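# Move the notchless milled part onto station B's infeed plate

## Task

Six milled parts sit two per tray in the outfeed trays of vise stations A (at the -y end), B and C (at the +y end). Identify the single part whose pocket has no notch in its long walls, and place it entirely on station B's infeed plate, pocket facing up or down, not resting on the plate's pins. Leave the other five parts lying flat and well away from that plate.

## Robot and tools

Robot: two arms, left_arm carrying a left hand and right_arm carrying a right hand. Each arm rides its own carriage on one floor track along y at x = 0. left_rail is always the carriage nearer +y; right_rail is the other. Arm bases sit at x = 0, y = carriage position_m, z = 0.03 m, facing +x.

Scene frame (used in results): fixed to the table, table top at z = 0, +z up, +x the direction the arms face, +y to their left, y = 0 at the track's middle. The table starts at x = 0.31 m. Positions are in metres, quaternions wxyz, velocities m/s and rad/s. Printed hand positions can be off by a few cm.

Hand point: a point 0.05 m in front of the palm and 0.15 m out from the wrist face. Its +z runs along the straight fingers, +y points out of the palm, +x runs across the palm away from the thumb on the right hand and toward the thumb on the left hand. Straight fingers reach 0.06 to 0.07 m past the point. A bracket on the little-finger side of the wrist can strike things, and with fingers level the wrist may hang well below the hand point.

execute_actions: argument actions, a list run in order; optional cameras (names, ["all"] or []). Images return only for an empty action list or when cameras are named. Each action may hold rows, steps, until, and device commands.
- rows: up to 15 rows, each one control step (1/30 s). One row is a single list of 28 numbers, each in [-1, 1], covering both arms: left_arm dx, dy, dz, rx, ry, rz, then left_gripper little, ring, middle, index, thumb_bend, thumb_turn, force_limit, speed; then the same 14 for right_arm/right_gripper.
- dx..rz are an offset, not a pose: measured from that arm's Hand target at the action's start, in that Hand target's own axes. 1.0 = 0.6 m or 180 degrees; rx, ry, rz form one rotation vector. Every row counts from the same start, so a repeated offset in a later action moves further. Six zeros asks for no new arm motion.
- Hand numbers are absolute targets: fingers and thumb_bend +1 straight, -1 curled; thumb_turn +1 beside the palm, -1 opposite the fingers. force_limit maps -1..+1 to about 0..10 N (15 N for thumb motors); speed maps -1 to nearly zero, full from +0.48. To keep a hand unchanged, resend its last commanded eight numbers. For a gentle grip close at speed -0.94 or below. Thumb in front of the palm grips objects about 0.035 to 0.065 m thick.
- steps: 1 to 450, at least one per row, default 15; after the last row the arm keeps going toward that row's target.
- until: ends the action when conditions on devices (left_rail, right_rail, vise_a, vise_b, vise_c) hold, e.g. {"left_rail": {"position_status": ["!=", "moving"]}} or {"all": {"status": "ended"}}. Numbers need a comparison (=, !=, <, <=, >, >=).
- Devices: left_rail/right_rail take position_m (left -1.1 to 2, right -2 to 1.1 m, an absolute place on the track), speed_m_s (0.01 to 1), acceleration_factor (0.1 to 1), or stop: true. vise_a/b/c take jaw "clamp" or "open". Any out-of-range value or unknown name rejects the whole call. Carriages stay about 0.9 m apart or more; sending one within 0.98 m of the other can fail.

move: target is one 28-number row or a list of up to 15 rows, same layout and scale as rows; every row is an offset from the Hand targets at the move's start, not from the previous row. speed: m/s, 0.002 to 3.2, default 0.25 (turn rate twice that in rad/s), one value or one per target. blend: corner rounding in m, default 0 (stop at each). stop_force: 4 to 120 N, ends an arm's path on a push against its motion; needs equal hand numbers in every target and is not reliable while the hand turns. zero (with stop_force): re-zero before moving, default true. blocking=false returns early; then call wait or stop before sending rows. The result adds a move: line (done, off_target, moving, held, fault; limits=paced or held). Paths ignore obstacles and the other arm.

wait: seconds 0 to 3600; the scene runs with no new commands. stop: brakes a running move (not devices). zoom_image: camera (cam_high, cam_bench_left, cam_bench_right, cam_left_wrist, cam_right_wrist) and region [x0, y0, x1, y1] in pixels, max 504 per side, from the newest images. show_instructions: reference pages. zero_wrist_force: arm, resets that arm's force zero. finished_scene: ends the scene for good.

Driving: send position_m, then an action like {"steps": n, "until": {"right_rail": {"position_status": ["!=", "moving"]}}}. A row's target travels with its carriage. Let the carriage arrive before placing a hand or finishing.

Results: Joint positions and velocities per arm (rail m, then six joints in rad); hand_measured, hand_stopped_by (moving, target, force, stalled, fault), hand_load_n (about 0 after a lost grip); wrist force and torque in end-effector axes; rail position_status (done, moving, contact_stop, time_out, stopped, stopped_with_arm, stopped_for_other_arm, stopped_for_other_carriage) and position_answer (taken/not_taken); vise state (open, clamped, closed_too_far, between); Hand target, the base for the next offsets.

Avoid: anything falling off the table or onto the track (fails the task); drops even of millimetres; releasing moving parts; fast hard contacts with fixed things; targets pushed past firm contact (stiff arms fault; 150 N force or joint torque limits stop an arm for 10 s); arm-to-arm contact; closing one hand on the other; sudden row starts with a load; long stretched holds that overheat motors.

Each tool is called after ">>>" as name([rows], argument=value, ...), one row to a line, values as JSON.

Reference images:

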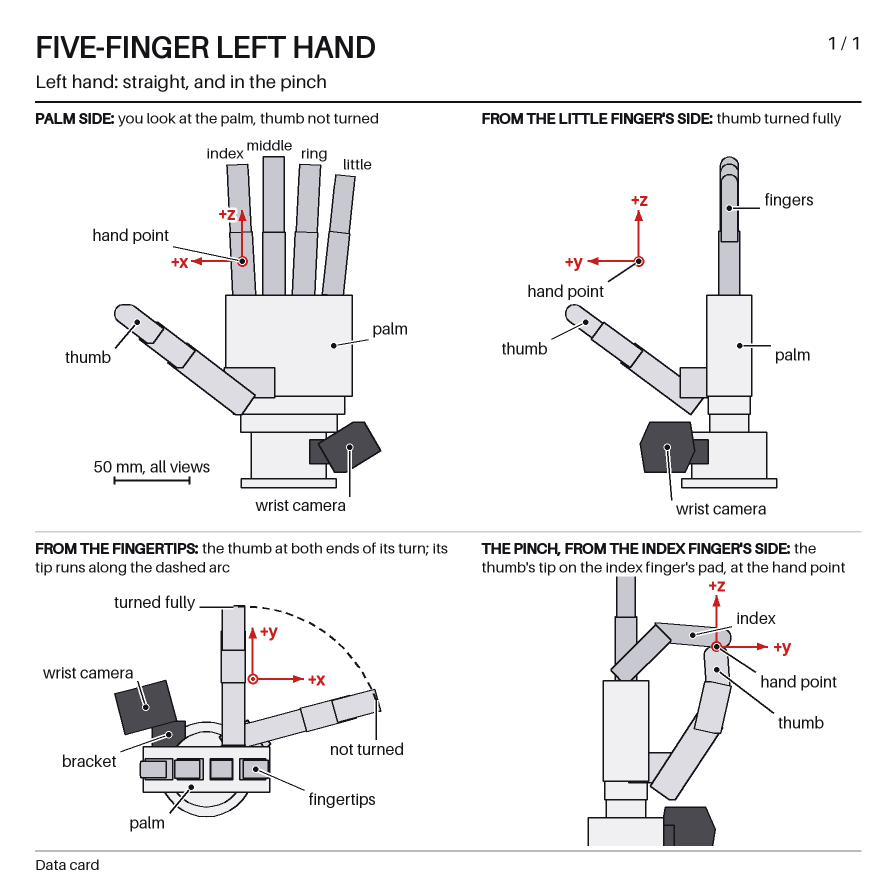

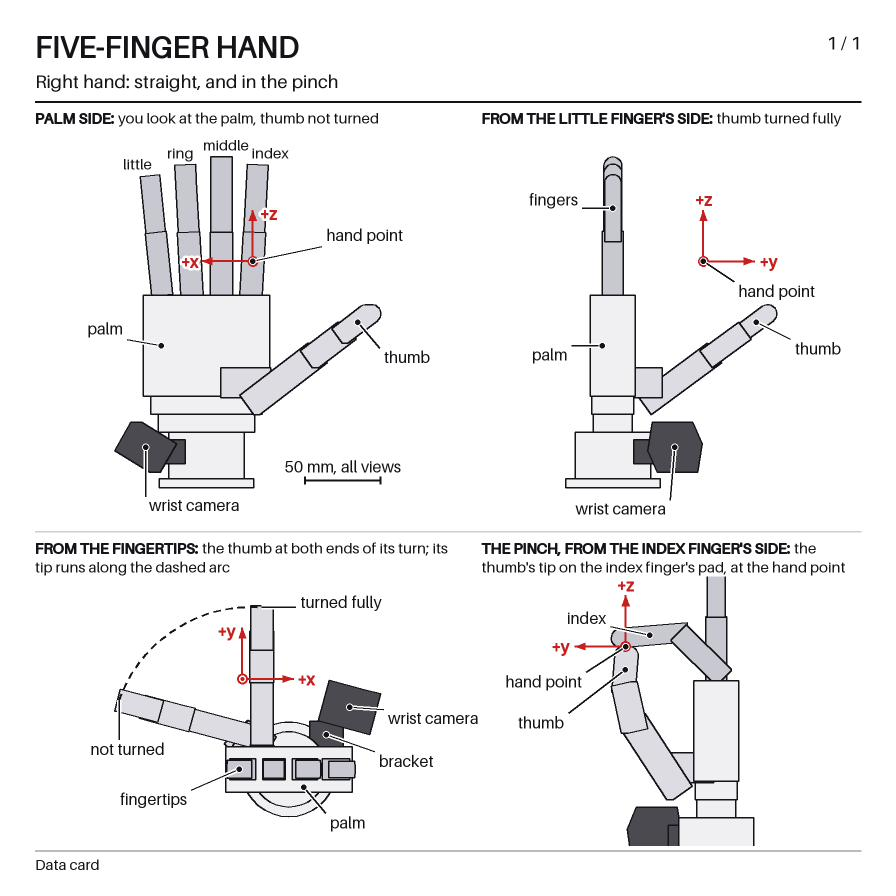

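## Session

>>> execute_actions(actions=[])

Scene clock: 0.00 s.
left_arm: end_effector_position=(+0.4295, +1.3806, +0.2494) hand_measured=(+1.000, +1.000, +1.000, +1.000, +1.000, +1.000) hand_load_n=(+0.0, +0.0, +0.0, +0.0, +0.0, +0.0) hand_stopped_by=(target, target, target, target, target, target) hand_force_limit=0.00 hand_speed=-0.80 end_effector_quat_wxyz=(+0.000, +1.000, +0.000, +0.000) | right_arm: end_effector_position=(+0.4295, -1.2375, +0.2494) hand_measured=(+1.000, +1.000, +1.000, +1.000, +1.000, +1.000) hand_load_n=(+0.0, +0.0, +0.0, +0.0, +0.0, +0.0) hand_stopped_by=(target, target, target, target, target, target) hand_force_limit=0.00 hand_speed=-0.80 end_effector_quat_wxyz=(+0.000, +0.000, +1.000, +0.000)
Joint positions: left_arm=[1.374 -0.281 -1.567 2.134 1.004 1.571 1.29] | right_arm=[-1.364 -0.281 -1.567 2.134 1.004 1.571 -1.851]
Joint velocities: within noise
Joint torques (N m): no reading
Wrist force (N): no reading
Wrist torque (N m): no reading
Wrist force, peak (N): no reading
Hand target: left_arm +0.4295, +1.3806, +0.2494; +0.000, +1.000, +0.000, +0.000 | right_arm +0.4295, -1.2375, +0.2494; +0.000, +0.000, +1.000, +0.000
left_rail: position_m=1.374 position_status=done
right_rail: position_m=-1.364 position_status=done
vise_a: state=open
vise_b: state=open
vise_c: state=open

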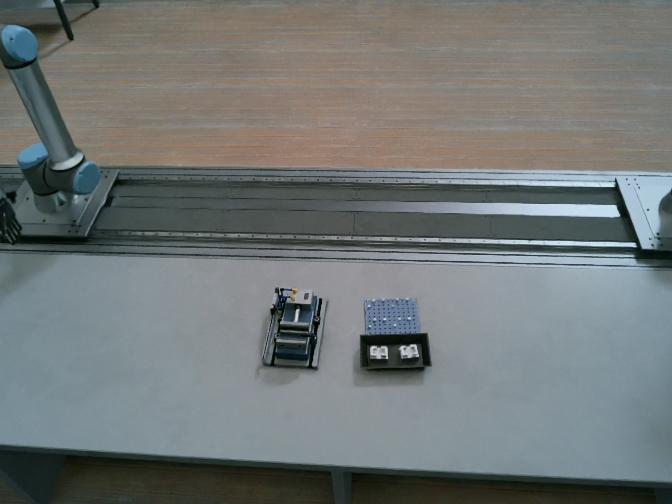

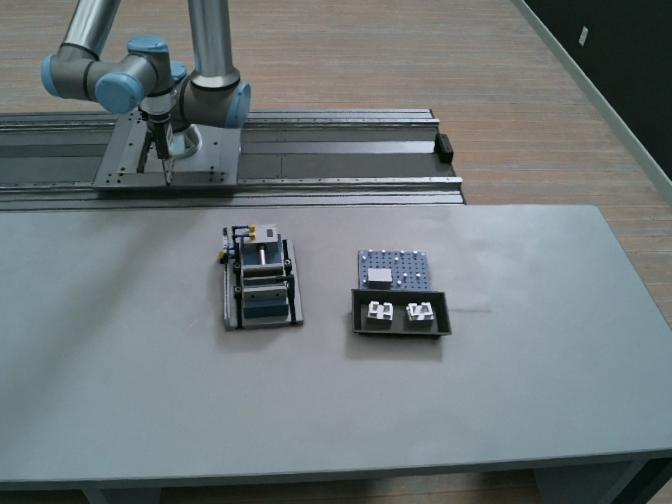

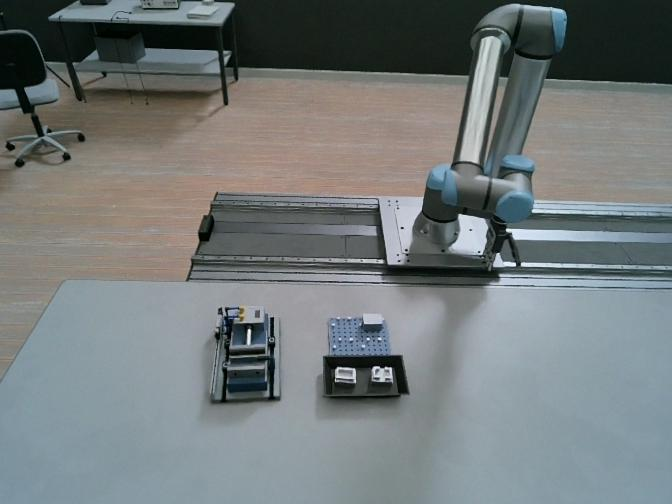

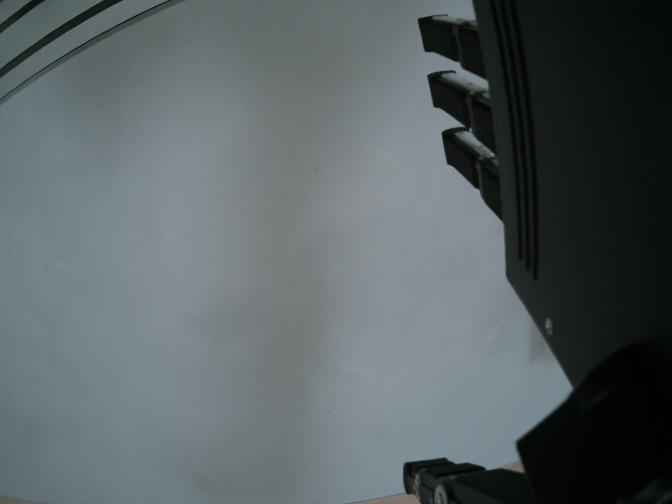

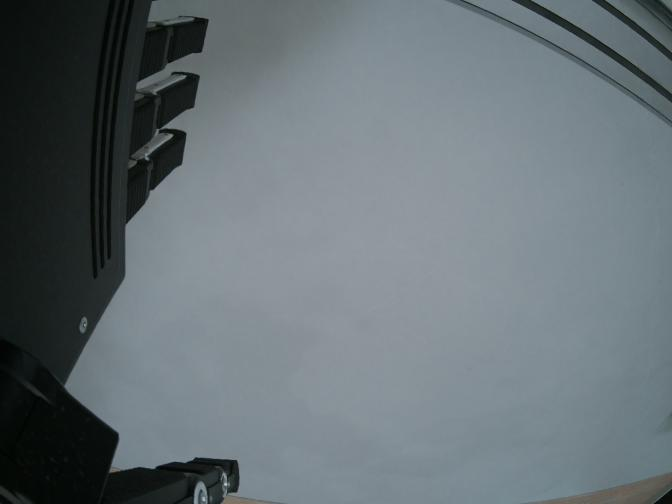

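>>> zoom_image(camera="cam_high", region=[250, 270, 450, 390])

>>> zoom_image(camera="cam_bench_left", region=[320, 230, 480, 350])

>>> zoom_image(camera="cam_bench_right", region=[290, 290, 450, 410])

Scaled by 2.520 from the camera's image (finer frame: 960x720).

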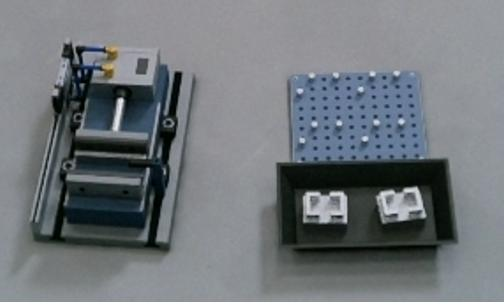

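Scaled by 3.150 from the camera's image (finer frame: 960x720).

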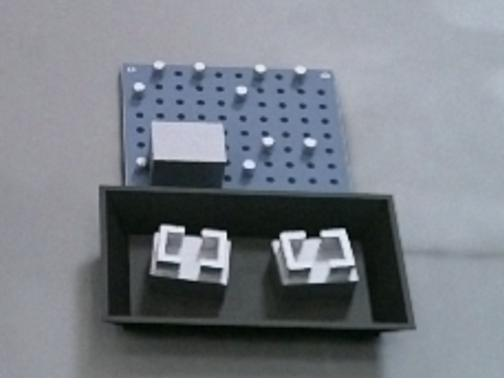

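Scaled by 3.150 from the camera's image (finer frame: 960x720).

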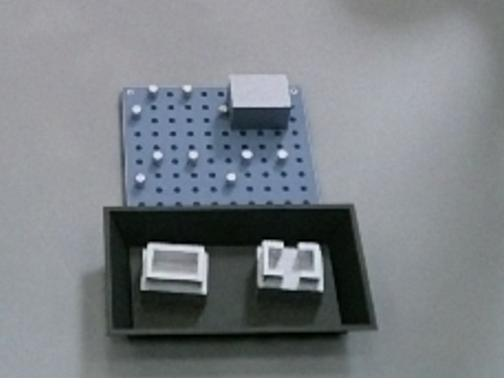

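>>> execute_actions([
  {"right_rail":{"position_m":-1.7},"rows":[[0,0,0,0,0,0,1,1,1,1,1,1,0,-0.8,0,0,-0.02,0,0,0,1,1,1,1,1,1,0,-0.8],[0,0,0,0,0,0,1,1,1,1,1,1,0,-0.8,0,0,-0.05,0,0,0,1,1,1,1,1,1,0,-0.8],[0,0,0,0,0,0,1,1,1,1,1,1,0,-0.8,0,0,-0.1,0,0,0,1,1,1,1,1,1,0,-0.8],[0,0,0,0,0,0,1,1,1,1,1,1,0,-0.8,0,0,-0.15,0,0,0,1,1,1,1,1,1,0,-0.8],[0,0,0,0,0,0,1,1,1,1,1,1,0,-0.8,0,0,-0.2,0,0,0,1,1,1,1,1,1,0,-0.8],[0,0,0,0,0,0,1,1,1,1,1,1,0,-0.8,0,0,-0.25,0,0,0,1,1,1,1,1,1,0,-0.8]],"steps":150,"until":{"right_rail":{"position_status":["!=","moving"]}}},
], cameras=["cam_bench_right","cam_right_wrist"])

Scene clock: 29.13 s.
left_arm: end_effector_position=(+0.4295, +1.3806, +0.2494) hand_measured=(+1.000, +1.000, +1.000, +1.000, +1.000, +1.000) hand_load_n=(+0.0, +0.0, -0.5, +0.0, +0.0, +0.0) hand_stopped_by=(target, target, target, target, target, target) hand_force_limit=0.00 hand_speed=-0.80 end_effector_quat_wxyz=(+0.000, +1.000, +0.000, +0.000) | right_arm: end_effector_position=(+0.4295, -1.5734, +0.3994) hand_measured=(+1.000, +1.000, +1.000, +1.000, +1.000, +1.000) hand_load_n=(+0.0, +0.0, +0.0, +0.0, +0.0, +0.0) hand_stopped_by=(target, target, target, target, target, target) hand_force_limit=0.00 hand_speed=-0.80 end_effector_quat_wxyz=(+0.000, +0.000, +1.000, +0.000)
Joint positions: left_arm=[1.374 -0.281 -1.567 2.134 1.004 1.571 1.29] | right_arm=[-1.7 -0.281 -1.679 1.95 1.299 1.571 -1.851]
Joint torques (N m): left_arm=[3.96 -32.54 -29.83 4.39 -0.19 -0.5] | right_arm=[-9.33 -43.89 -43.1 8.09 1.67 -2.7]
Wrist force (N): left_arm=[0.0 0.6 0.1] | right_arm=[-0.1 0.3 -0.4]
Wrist torque (N m): left_arm=[0.08 0.00 -0.02] | right_arm=[0.06 0.02 0.08]
Wrist force, peak (N): left_arm=[0.1 0.6 0.5] | right_arm=[0.5 1.0 4.8]
Hand target: left_arm +0.4295, +1.3806, +0.2494; +0.000, +1.000, +0.000, +0.000 | right_arm +0.4295, -1.5734, +0.3994; +0.000, +0.000, +1.000, +0.000
Off the commanded pose: left_arm 0.000 m, 0 deg | right_arm 0.000 m, 0 deg.
left_rail: position_m=1.374 position_status=done
right_rail: position_m=-1.700 position_status=done
vise_a: state=open
vise_b: state=open
vise_c: state=open

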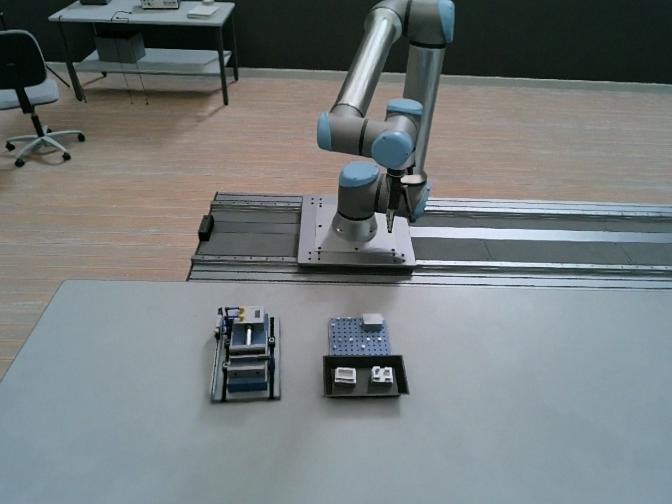

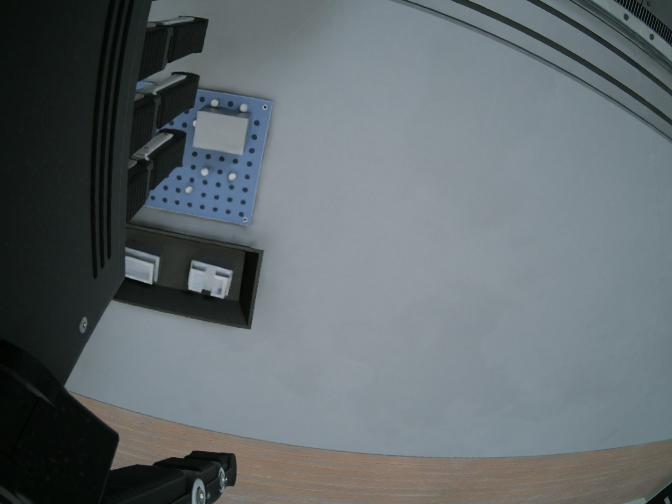

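>>> execute_actions([
  {"right_rail":{"position_m":-1.93},"rows":[[0,0,0,0,0,0,1,1,1,1,1,1,0,-0.8,-0.03,0,0,0,0,0,1,1,1,1,1,1,0,-0.8],[0,0,0,0,0,0,1,1,1,1,1,1,0,-0.8,-0.07,0,0,0,0,0,1,1,1,1,1,1,0,-0.8],[0,0,0,0,0,0,1,1,1,1,1,1,0,-0.8,-0.12,0,0,0,0,0,1,1,1,1,1,1,0,-0.8],[0,0,0,0,0,0,1,1,1,1,1,1,0,-0.8,-0.17,0,0,0,0,0,1,1,1,1,1,1,0,-0.8]],"steps":150,"until":{"right_rail":{"position_status":["!=","moving"]}}},
], cameras=["cam_bench_right","cam_right_wrist"])

Scene clock: 39.53 s.
left_arm: end_effector_position=(+0.4295, +1.3806, +0.2494) hand_measured=(+1.000, +1.000, +1.000, +1.000, +1.000, +1.000) hand_load_n=(+0.0, +0.0, +0.5, +0.0, +0.0, +0.0) hand_stopped_by=(target, target, target, target, target, target) hand_force_limit=0.00 hand_speed=-0.80 end_effector_quat_wxyz=(+0.000, +1.000, +0.000, +0.000) | right_arm: end_effector_position=(+0.5315, -1.8034, +0.3994) hand_measured=(+1.000, +1.000, +1.000, +1.000, +1.000, +1.000) hand_load_n=(+0.0, +0.0, +0.0, +0.0, +0.0, +0.0) hand_stopped_by=(target, target, target, target, target, target) hand_force_limit=0.00 hand_speed=-0.80 end_effector_quat_wxyz=(+0.000, +0.000, +1.000, +0.000)
Joint positions: left_arm=[1.374 -0.281 -1.567 2.134 1.004 1.571 1.29] | right_arm=[-1.93 -0.22 -1.499 1.774 1.296 1.571 -1.791]
Joint torques (N m): left_arm=[4.91 -33.64 -29.73 4.36 -0.22 -0.52] | right_arm=[10.62 -33.22 -43.42 8.03 1.79 3.2]
Wrist force (N): left_arm=[0.0 0.2 -0.1] | right_arm=[-0.1 0.0 0.0]
Wrist torque (N m): left_arm=[0.04 0.00 0.00] | right_arm=[0.00 -0.01 -0.11]
Wrist force, peak (N): left_arm=[-0.1 0.5 0.6] | right_arm=[4.4 0.8 -0.5]
Hand target: left_arm +0.4295, +1.3806, +0.2494; +0.000, +1.000, +0.000, +0.000 | right_arm +0.5315, -1.8034, +0.3994; +0.000, +0.000, +1.000, +0.000
Off the commanded pose: left_arm 0.000 m, 0 deg | right_arm 0.000 m, 0 deg.
left_rail: position_m=1.374 position_status=done
right_rail: position_m=-1.930 position_status=done
vise_a: state=open
vise_b: state=open
vise_c: state=open

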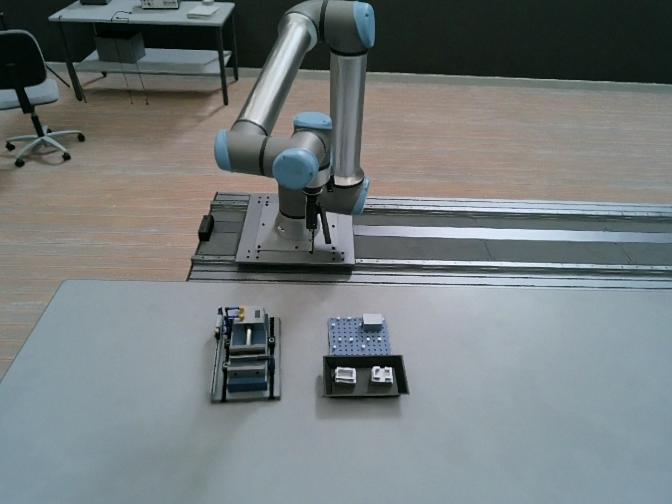

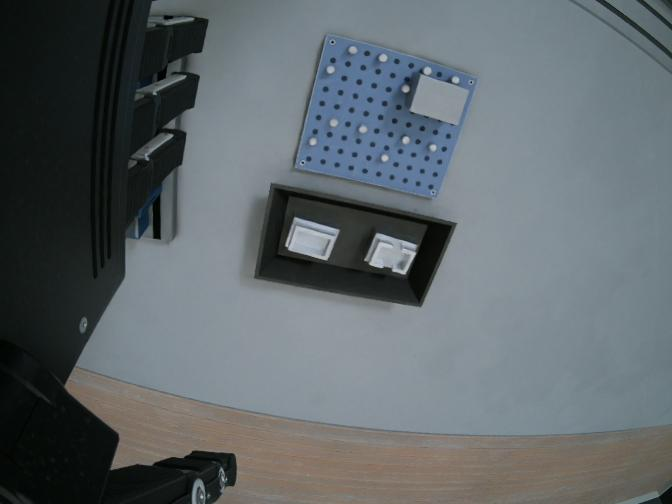

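>>> zoom_image(camera="cam_right_wrist", region=[240, 170, 470, 320])

>>> zoom_image(camera="cam_right_wrist", region=[280, 20, 490, 210])

Scaled by 2.191 from the camera's image (finer frame: 960x720).

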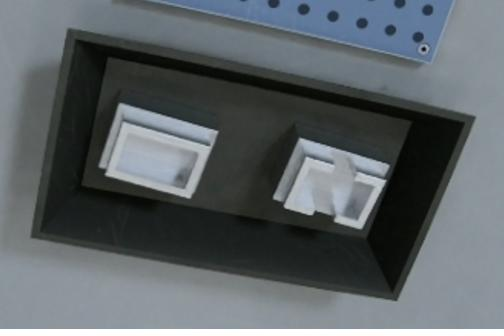

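Scaled by 2.400 from the camera's image (finer frame: 960x720).

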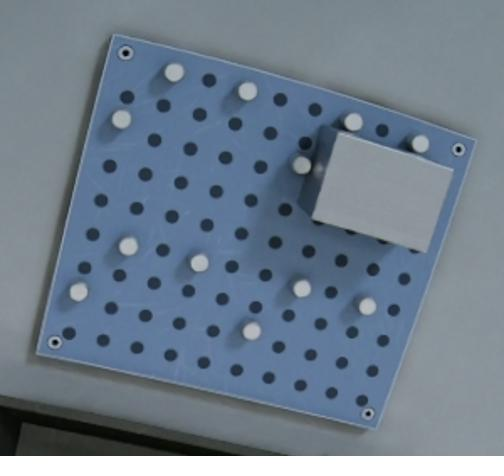

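>>> zoom_image(camera="cam_bench_right", region=[315, 305, 415, 405])

Scaled by 5.040 from the camera's image (finer frame: 960x720).

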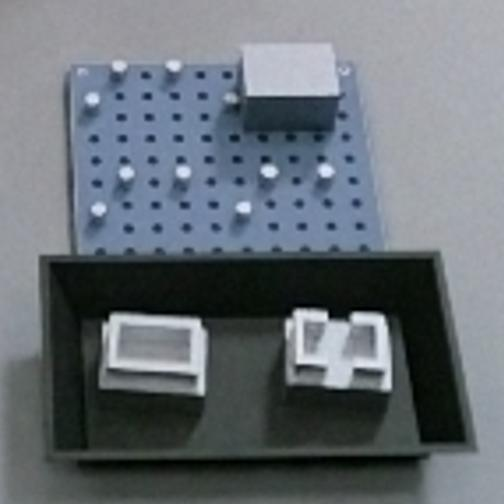

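>>> move(target=[0,0,0,0,0,0,1,1,1,1,1,1,0,-0.8,-0.05,0.1,0.2,0,0,0,1,1,1,1,1,1,0,-0.8], cameras=["cam_bench_right","cam_right_wrist"])

Scene clock: 114.57 s.
left_arm: end_effector_position=(+0.4295, +1.3806, +0.2494) hand_measured=(+1.000, +1.000, +1.000, +1.000, +1.000, +1.000) hand_load_n=(+0.0, +0.0, +0.0, +0.0, +0.0, +0.0) hand_stopped_by=(target, target, target, target, target, target) hand_force_limit=0.00 hand_speed=-0.80 end_effector_quat_wxyz=(+0.000, +1.000, +0.000, +0.000) | right_arm: end_effector_position=(+0.5614, -1.7435, +0.2795) hand_measured=(+1.000, +1.000, +1.000, +1.000, +1.000, +1.000) hand_load_n=(+0.0, +0.0, +0.0, +0.5, +0.0, +0.0) hand_stopped_by=(target, target, target, target, target, target) hand_force_limit=0.00 hand_speed=-0.80 end_effector_quat_wxyz=(+0.000, +0.000, +1.000, +0.000)
Joint positions: left_arm=[1.374 -0.281 -1.567 2.134 1.004 1.571 1.29] | right_arm=[-1.93 -0.091 -1.358 1.836 1.093 1.571 -1.662]
Joint torques (N m): left_arm=[3.62 -31.87 -29.72 4.51 -0.47 -0.71] | right_arm=[9 -41.55 -40.7 0.44 2.02 2.64]
Wrist force (N): left_arm=[-0.1 0.4 -0.1] | right_arm=[0.1 0.1 0.0]
Wrist torque (N m): left_arm=[0.06 0.00 -0.02] | right_arm=[0.04 -0.04 -0.12]
Wrist force, peak (N): left_arm=[-0.1 0.8 -0.1] | right_arm=[0.0 -0.7 -1.7]
Hand target: left_arm +0.4295, +1.3806, +0.2494; +0.000, +1.000, +0.000, +0.000 | right_arm +0.5615, -1.7434, +0.2794; +0.000, +0.000, +1.000, +0.000
Off the commanded pose: left_arm 0.000 m, 0 deg | right_arm 0.000 m, 0 deg.
left_rail: position_m=1.374 position_status=done
right_rail: position_m=-1.930 position_status=done
vise_a: state=open
vise_b: state=open
vise_c: state=open
move: done

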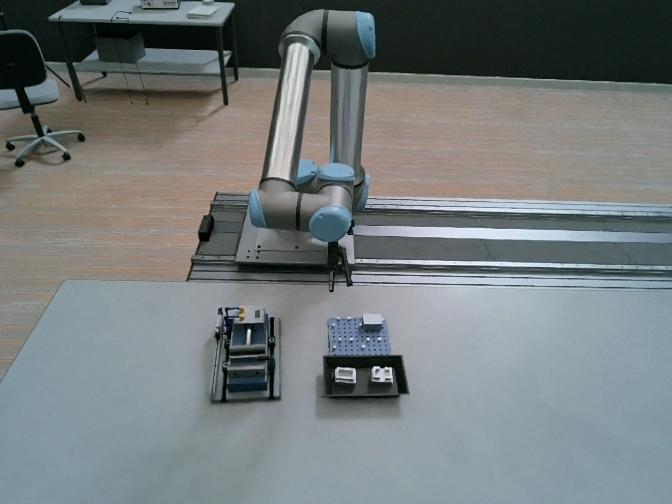

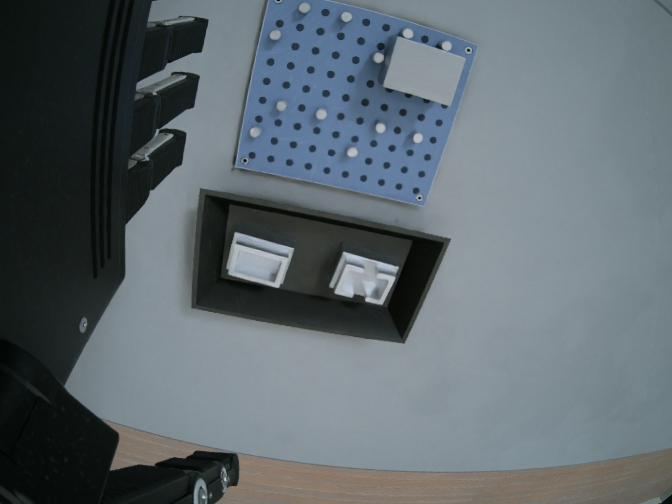

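>>> zoom_image(camera="cam_right_wrist", region=[180, 180, 460, 350])

Scaled by 1.800 from the camera's image (finer frame: 960x720).

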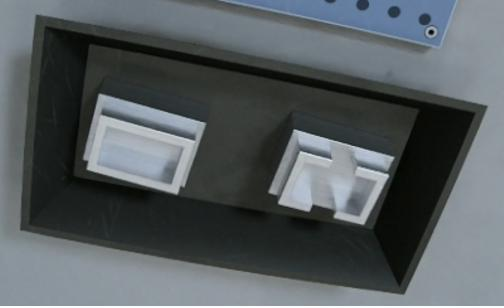

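>>> move(target=[0,0,0,0,0,0,1,1,1,1,1,1,0,-0.8,-0.2325,-0.1177,0.12,0.289,0,0,-1,-1,0.4,0.4,1,-1,-0.4,0], cameras=["cam_bench_right","cam_right_wrist"])

Scene clock: 159.27 s.
left_arm: end_effector_position=(+0.4295, +1.3806, +0.2494) hand_measured=(+1.000, +1.000, +1.000, +1.000, +1.000, +1.000) hand_load_n=(+0.0, +0.0, +0.0, +0.0, -0.5, +0.0) hand_stopped_by=(target, target, target, target, target, target) hand_force_limit=0.00 hand_speed=-0.80 end_effector_quat_wxyz=(+0.000, +1.000, +0.000, +0.000) | right_arm: end_effector_position=(+0.7010, -1.8141, +0.2074) hand_measured=(-1.000, -1.000, +0.400, +0.400, +1.000, -1.000) hand_load_n=(+0.0, +0.0, +0.0, +0.0, +0.0, +0.0) hand_stopped_by=(target, target, target, target, target, target) hand_force_limit=-0.40 hand_speed=0.00 end_effector_quat_wxyz=(+0.000, +0.000, +0.899, -0.438)
Joint positions: left_arm=[1.374 -0.281 -1.567 2.134 1.004 1.571 1.29] | right_arm=[-1.93 0.167 -0.96 1.551 1.19 2.461 -1.304]
Joint torques (N m): left_arm=[4.19 -32.89 -29.91 4.64 -0.58 -0.49] | right_arm=[11.44 -68.9 -38.75 8.15 3.56 2.77]
Wrist force (N): left_arm=[-0.1 0.2 -0.1] | right_arm=[-0.1 2.1 -1.1]
Wrist torque (N m): left_arm=[0.04 0.01 -0.01] | right_arm=[0.33 -0.08 -0.03]
Wrist force, peak (N): left_arm=[0.1 0.7 0.5] | right_arm=[-0.5 2.5 -0.9]
Hand target: left_arm +0.4295, +1.3806, +0.2494; +0.000, +1.000, +0.000, +0.000 | right_arm +0.7010, -1.8141, +0.2074; +0.000, +0.000, +0.899, -0.439
Off the commanded pose: left_arm 0.000 m, 0 deg | right_arm 0.000 m, 0 deg.
left_rail: position_m=1.374 position_status=done
right_rail: position_m=-1.930 position_status=done
vise_a: state=open
vise_b: state=open
vise_c: state=open
move: done

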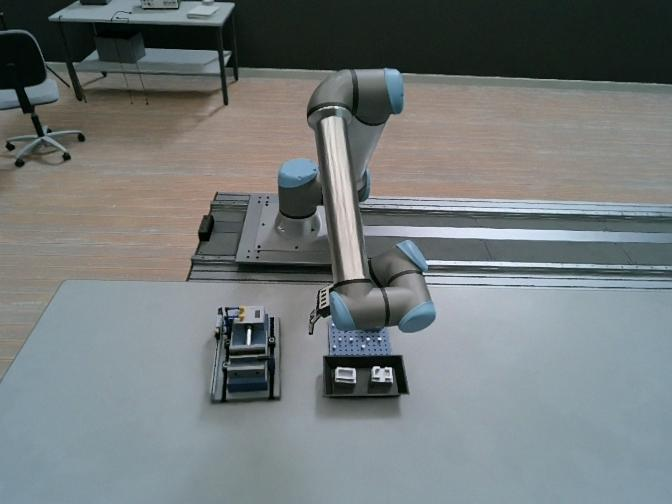

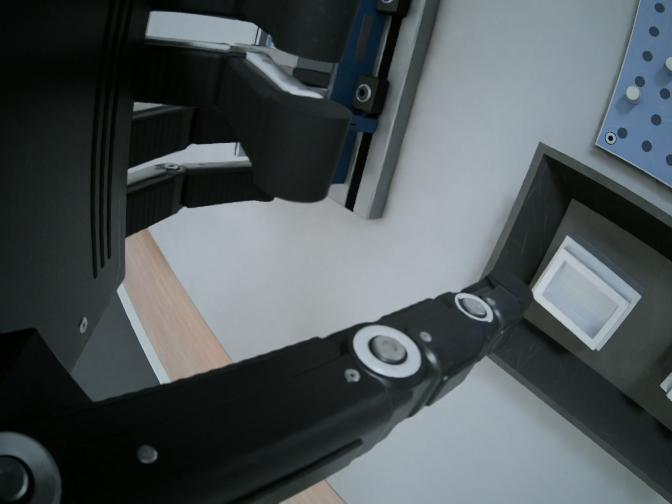

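>>> zoom_image(camera="cam_right_wrist", region=[120, 0, 624, 378])

>>> zoom_image(camera="cam_bench_right", region=[290, 260, 440, 410])

Scaled by 1.000.

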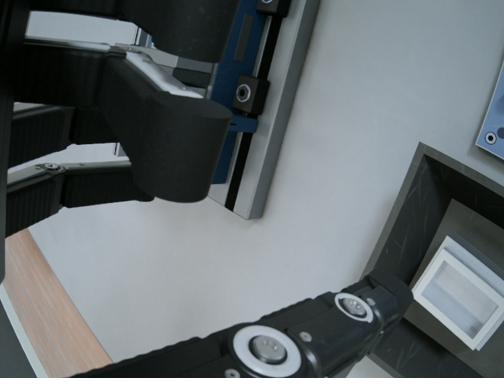

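Scaled by 3.360 from the camera's image (finer frame: 960x720).

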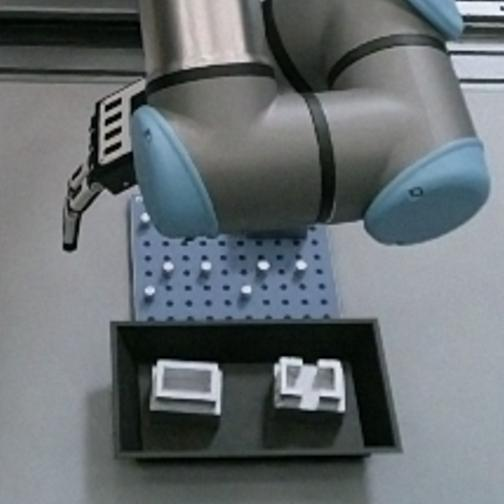

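>>> move(target=[0,0,0,0,0,0,1,1,1,1,1,1,0,-0.8,-0.045,0.1605,0.079,0,0,0,-1,-1,0.4,0.4,1,-1,-0.4,0], cameras=["cam_bench_right","cam_right_wrist"])

>>> zoom_image(camera="cam_bench_right", region=[290, 270, 440, 420])

Scene clock: 183.20 s.
left_arm: end_effector_position=(+0.4295, +1.3806, +0.2494) hand_measured=(+1.000, +1.000, +1.000, +1.000, +1.000, +1.000) hand_load_n=(+0.0, +0.0, +0.0, +0.0, +0.0, +0.0) hand_stopped_by=(target, target, target, target, target, target) hand_force_limit=0.00 hand_speed=-0.80 end_effector_quat_wxyz=(+0.000, +1.000, +0.000, +0.000) | right_arm: end_effector_position=(+0.7280, -1.7922, +0.1025) hand_measured=(-1.000, -1.000, +0.400, +0.400, +1.000, -1.000) hand_load_n=(+0.0, +0.0, +0.0, +0.0, +0.0, +0.0) hand_stopped_by=(target, target, target, target, target, target) hand_force_limit=-0.40 hand_speed=0.00 end_effector_quat_wxyz=(+0.000, +0.000, +0.899, -0.439)
Joint positions: left_arm=[1.374 -0.281 -1.567 2.134 1.004 1.571 1.29] | right_arm=[-1.93 0.19 -0.81 1.509 1.108 2.456 -1.268]
Joint torques (N m): left_arm=[4.7 -31.54 -29.1 4.39 -0.55 -0.63] | right_arm=[11.84 -79.16 -34.43 0.64 -0.43 2.78]
Wrist force (N): left_arm=[0.2 0.5 0.1] | right_arm=[0.3 1.7 -1.3]
Wrist torque (N m): left_arm=[0.08 -0.03 -0.01] | right_arm=[0.29 -0.13 -0.02]
Wrist force, peak (N): left_arm=[0.2 0.7 0.2] | right_arm=[-0.1 3.4 -0.5]
Hand target: left_arm +0.4295, +1.3806, +0.2494; +0.000, +1.000, +0.000, +0.000 | right_arm +0.7280, -1.7922, +0.1023; +0.000, +0.000, +0.899, -0.439
Off the commanded pose: left_arm 0.000 m, 0 deg | right_arm 0.000 m, 0 deg.
left_rail: position_m=1.374 position_status=done
right_rail: position_m=-1.930 position_status=done
vise_a: state=open
vise_b: state=open
vise_c: state=open
move: done

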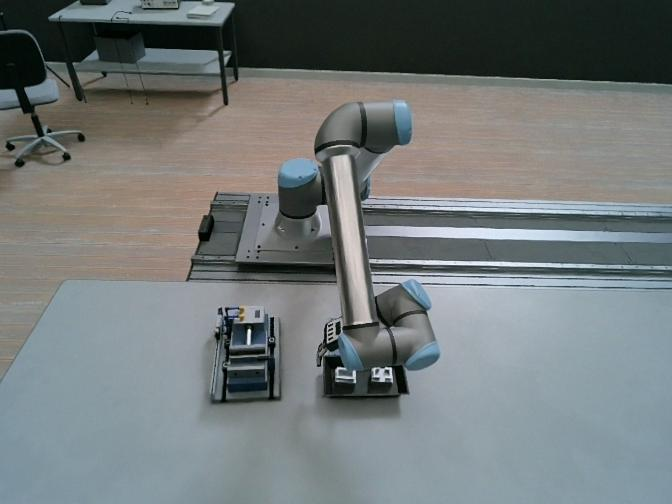

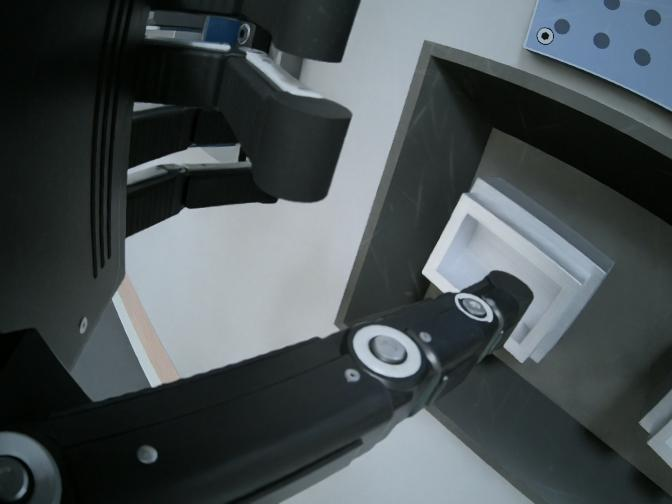

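Scaled by 3.360 from the camera's image (finer frame: 960x720).

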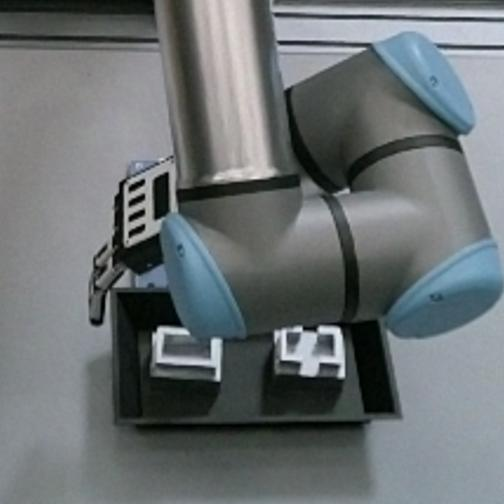

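>>> move(target=[0,0,0,0,0,0,1,1,1,1,1,1,0,-0.8,-0.0223,0.0722,0.002,0,0.0263,0.0205,-1,-1,0.4,0.4,1,-1,-0.4,0], speed=0.1, cameras=["cam_bench_right","cam_right_wrist"])

>>> zoom_image(camera="cam_right_wrist", region=[168, 60, 672, 438])

>>> zoom_image(camera="cam_bench_right", region=[310, 330, 410, 430])

Scene clock: 204.03 s.
left_arm: end_effector_position=(+0.4295, +1.3806, +0.2494) hand_measured=(+1.000, +1.000, +1.000, +1.000, +1.000, +1.000) hand_load_n=(+0.0, +0.0, +0.0, +0.0, +0.0, +0.0) hand_stopped_by=(target, target, target, target, target, target) hand_force_limit=0.00 hand_speed=-0.80 end_effector_quat_wxyz=(+0.000, +1.000, +0.000, +0.000) | right_arm: end_effector_position=(+0.7414, -1.7665, +0.0675) hand_measured=(-1.000, -1.000, +0.400, +0.400, +1.000, -1.000) hand_load_n=(+0.0, +0.0, +0.0, +0.0, +0.0, +0.0) hand_stopped_by=(target, target, target, target, target, target) hand_force_limit=-0.40 hand_speed=0.00 end_effector_quat_wxyz=(-0.023, +0.047, +0.897, -0.438)
Joint positions: left_arm=[1.374 -0.281 -1.567 2.134 1.004 1.571 1.29] | right_arm=[-1.93 0.217 -0.709 1.426 1.239 2.415 -1.074]
Joint torques (N m): left_arm=[4.45 -31.77 -29.97 4.54 -0.46 -0.61] | right_arm=[11.67 -82.25 -34.78 8.56 -0.62 3.2]
Wrist force (N): left_arm=[-0.2 0.4 0.0] | right_arm=[0.2 2.0 -1.4]
Wrist torque (N m): left_arm=[0.07 0.03 -0.03] | right_arm=[0.34 -0.09 0.00]
Wrist force, peak (N): left_arm=[-0.2 0.4 0.6] | right_arm=[0.0 2.6 -1.4]
Hand target: left_arm +0.4295, +1.3806, +0.2494; +0.000, +1.000, +0.000, +0.000 | right_arm +0.7414, -1.7665, +0.0674; -0.023, +0.047, +0.897, -0.438
Off the commanded pose: left_arm 0.000 m, 0 deg | right_arm 0.000 m, 0 deg.
left_rail: position_m=1.374 position_status=done
right_rail: position_m=-1.930 position_status=done
vise_a: state=open
vise_b: state=open
vise_c: state=open
move: done

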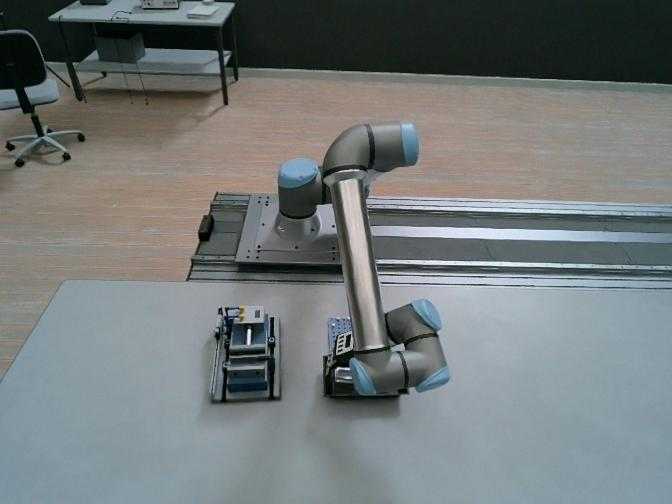

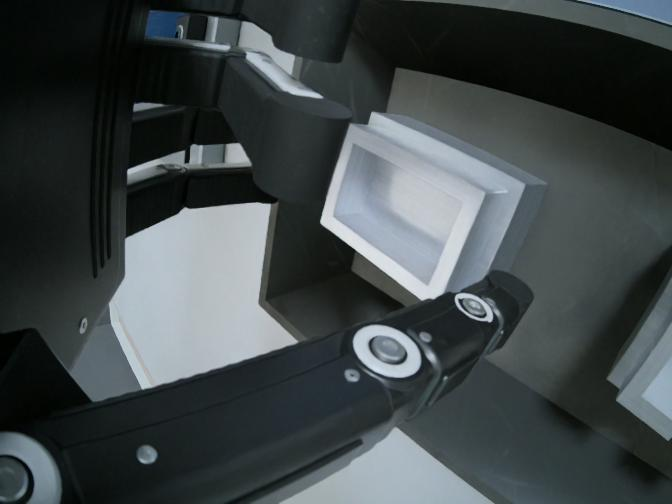

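Scaled by 1.000.

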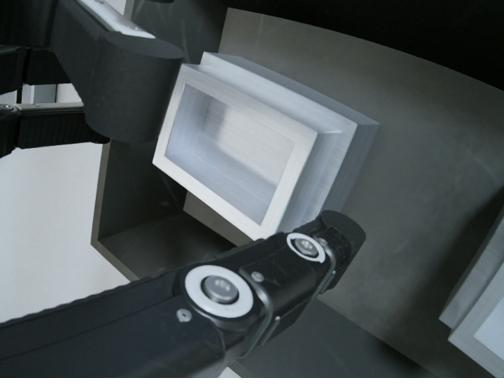

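Scaled by 5.040 from the camera's image (finer frame: 960x720).

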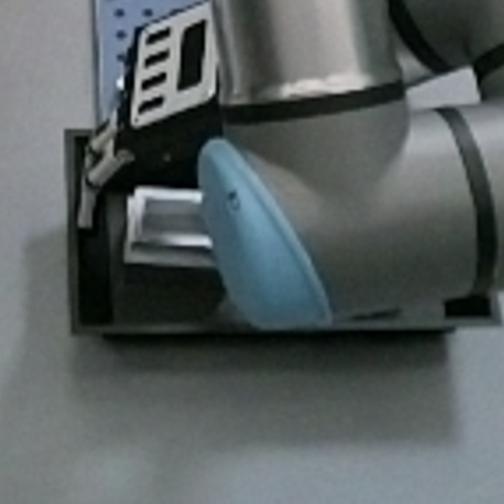

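>>> move(target=[0,0,0,0,0,0,1,1,1,1,1,1,0,-0.8,0.001,0.0324,0.0127,0,0,0,-1,-1,0.4,0.4,1,-1,-0.4,0], speed=0.04, stop_force=12, cameras=["cam_bench_right","cam_right_wrist"])

>>> zoom_image(camera="cam_bench_right", region=[310, 330, 410, 430])

Scene clock: 232.07 s.
left_arm: end_effector_position=(+0.4295, +1.3806, +0.2494) hand_measured=(+1.000, +1.000, +1.000, +1.000, +1.000, +1.000) hand_load_n=(+0.0, +0.0, +0.0, +0.0, -0.5, +0.0) hand_stopped_by=(target, target, target, target, target, target) hand_force_limit=0.00 hand_speed=-0.80 end_effector_quat_wxyz=(+0.000, +1.000, +0.000, +0.000) | right_arm: end_effector_position=(+0.7414, -1.7605, +0.0474) hand_measured=(-1.000, -1.000, +0.400, +0.400, +1.000, -1.000) hand_load_n=(+0.0, +0.0, -2.0, -0.5, +0.0, +0.0) hand_stopped_by=(target, target, target, target, target, target) hand_force_limit=-0.40 hand_speed=0.00 end_effector_quat_wxyz=(-0.023, +0.047, +0.897, -0.438)
Joint positions: left_arm=[1.374 -0.281 -1.567 2.134 1.004 1.571 1.29] | right_arm=[-1.93 0.225 -0.683 1.42 1.227 2.413 -1.063]
Joint torques (N m): left_arm=[4.33 -31.73 -29.86 4.43 -0.52 -0.58] | right_arm=[8.48 -81.12 -33.23 -0.06 -0.79 3.15]
Wrist force (N): left_arm=[-0.2 0.2 0.0] | right_arm=[0.2 0.0 -6.6]
Wrist torque (N m): left_arm=[0.04 0.03 -0.03] | right_arm=[0.42 0.06 -0.05]
Wrist force, peak (N): left_arm=[-0.1 0.7 0.2] | right_arm=[0.4 0.0 -7.0]
Hand target: left_arm +0.4295, +1.3806, +0.2494; +0.000, +1.000, +0.000, +0.000 | right_arm +0.7414, -1.7605, +0.0474; -0.023, +0.047, +0.897, -0.438
Off the commanded pose: left_arm 0.000 m, 0 deg | right_arm 0.000 m, 0 deg.
left_rail: position_m=1.374 position_status=done
right_rail: position_m=-1.930 position_status=done
vise_a: state=open
vise_b: state=open
vise_c: state=open
move: done

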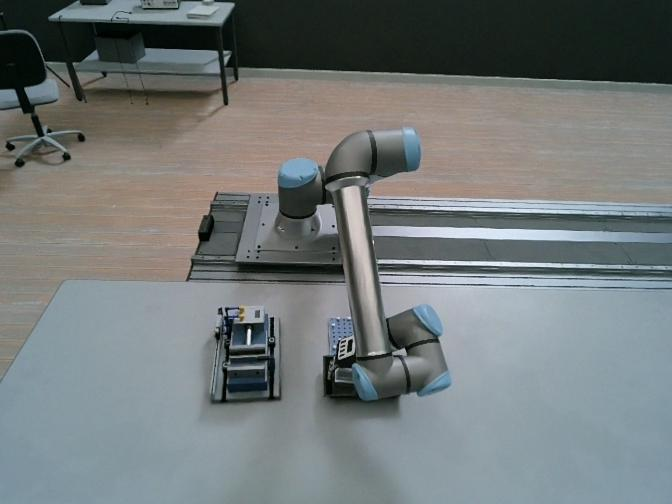

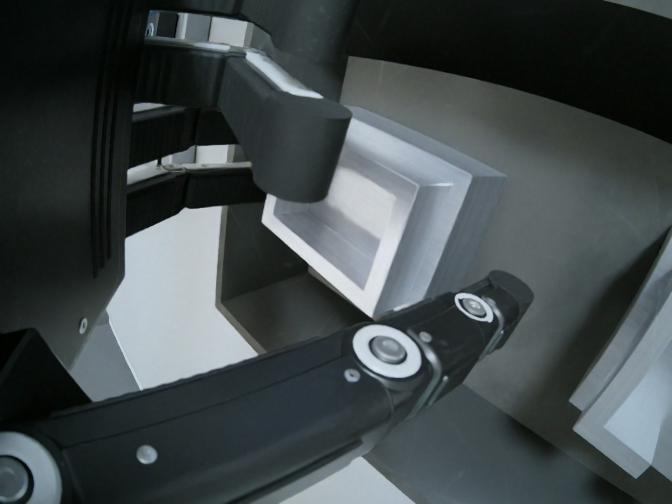

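Scaled by 5.040 from the camera's image (finer frame: 960x720).

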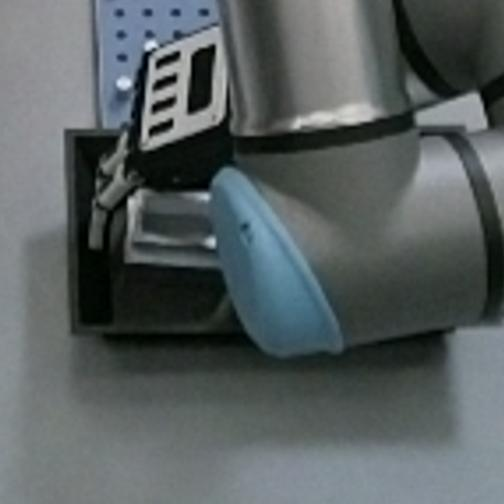

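>>> move(target=[0,0,0,0,0,0,1,1,1,1,1,1,0,-0.8,0,0,0,0,0,0,-1,-1,0.26,0.26,1,-1,-0.4,-0.5], cameras=["cam_bench_right","cam_right_wrist"])

>>> zoom_image(camera="cam_bench_right", region=[320, 340, 380, 400])

Scene clock: 259.47 s.
left_arm: end_effector_position=(+0.4295, +1.3806, +0.2494) hand_measured=(+1.000, +1.000, +1.000, +1.000, +1.000, +1.000) hand_load_n=(+0.0, +0.0, +0.0, +0.0, +0.0, +0.0) hand_stopped_by=(target, target, target, target, target, target) hand_force_limit=0.00 hand_speed=-0.80 end_effector_quat_wxyz=(+0.000, +1.000, +0.000, +0.000) | right_arm: end_effector_position=(+0.7414, -1.7605, +0.0474) hand_measured=(-1.000, -1.000, +0.260, +0.260, +1.000, -1.000) hand_load_n=(+0.0, +0.0, +0.5, +0.0, +0.0, +0.5) hand_stopped_by=(target, target, target, target, target, target) hand_force_limit=-0.40 hand_speed=-0.50 end_effector_quat_wxyz=(-0.023, +0.047, +0.897, -0.438)
Joint positions: left_arm=[1.374 -0.281 -1.567 2.134 1.004 1.571 1.29] | right_arm=[-1.93 0.225 -0.683 1.42 1.227 2.412 -1.063]
Joint torques (N m): left_arm=[2.66 -31.81 -29.88 4.54 -0.51 -0.52] | right_arm=[-3.87 -87.81 -27.59 2.21 -0.03 3]
Wrist force (N): left_arm=[0.0 0.0 0.1] | right_arm=[0.3 1.7 -1.0]
Wrist torque (N m): left_arm=[0.01 0.01 -0.02] | right_arm=[0.31 -0.12 0.00]
Wrist force, peak (N): left_arm=[0.0 0.8 0.0] | right_arm=[0.9 -0.1 -7.2]
Hand target: left_arm +0.4295, +1.3806, +0.2494; +0.000, +1.000, +0.000, +0.000 | right_arm +0.7414, -1.7605, +0.0474; -0.023, +0.047, +0.897, -0.438
Off the commanded pose: left_arm 0.000 m, 0 deg | right_arm 0.000 m, 0 deg.
left_rail: position_m=1.374 position_status=done
right_rail: position_m=-1.930 position_status=done
vise_a: state=open
vise_b: state=open
vise_c: state=open
move: done

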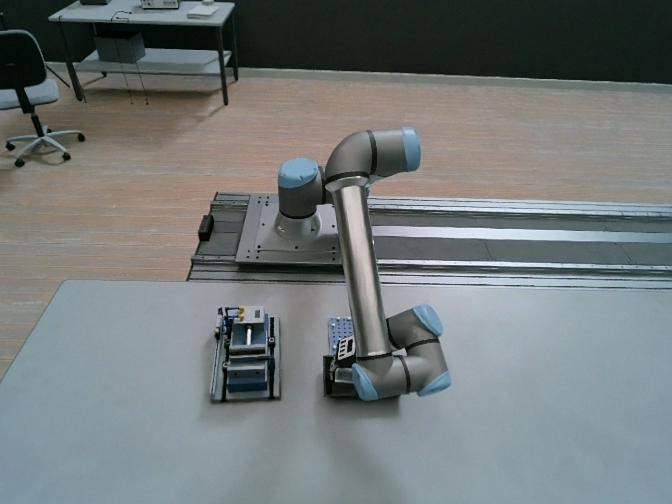

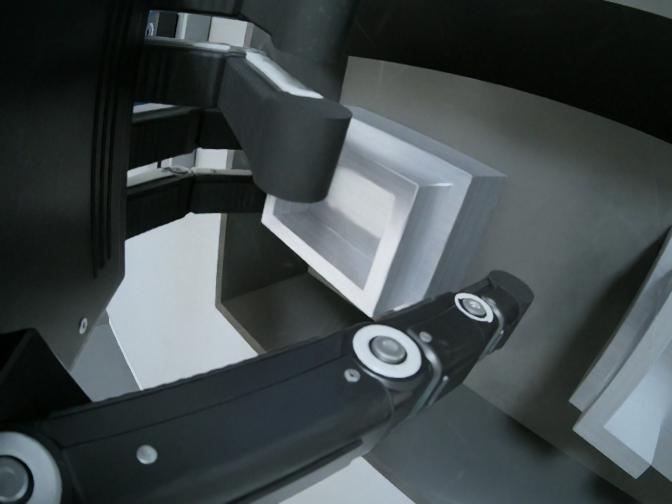

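Scaled by 8.400 from the camera's image (finer frame: 960x720).

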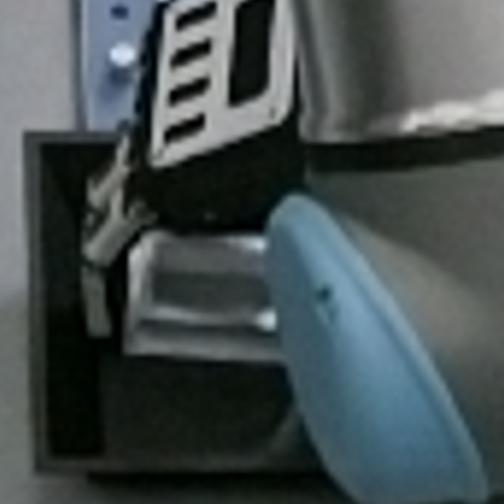

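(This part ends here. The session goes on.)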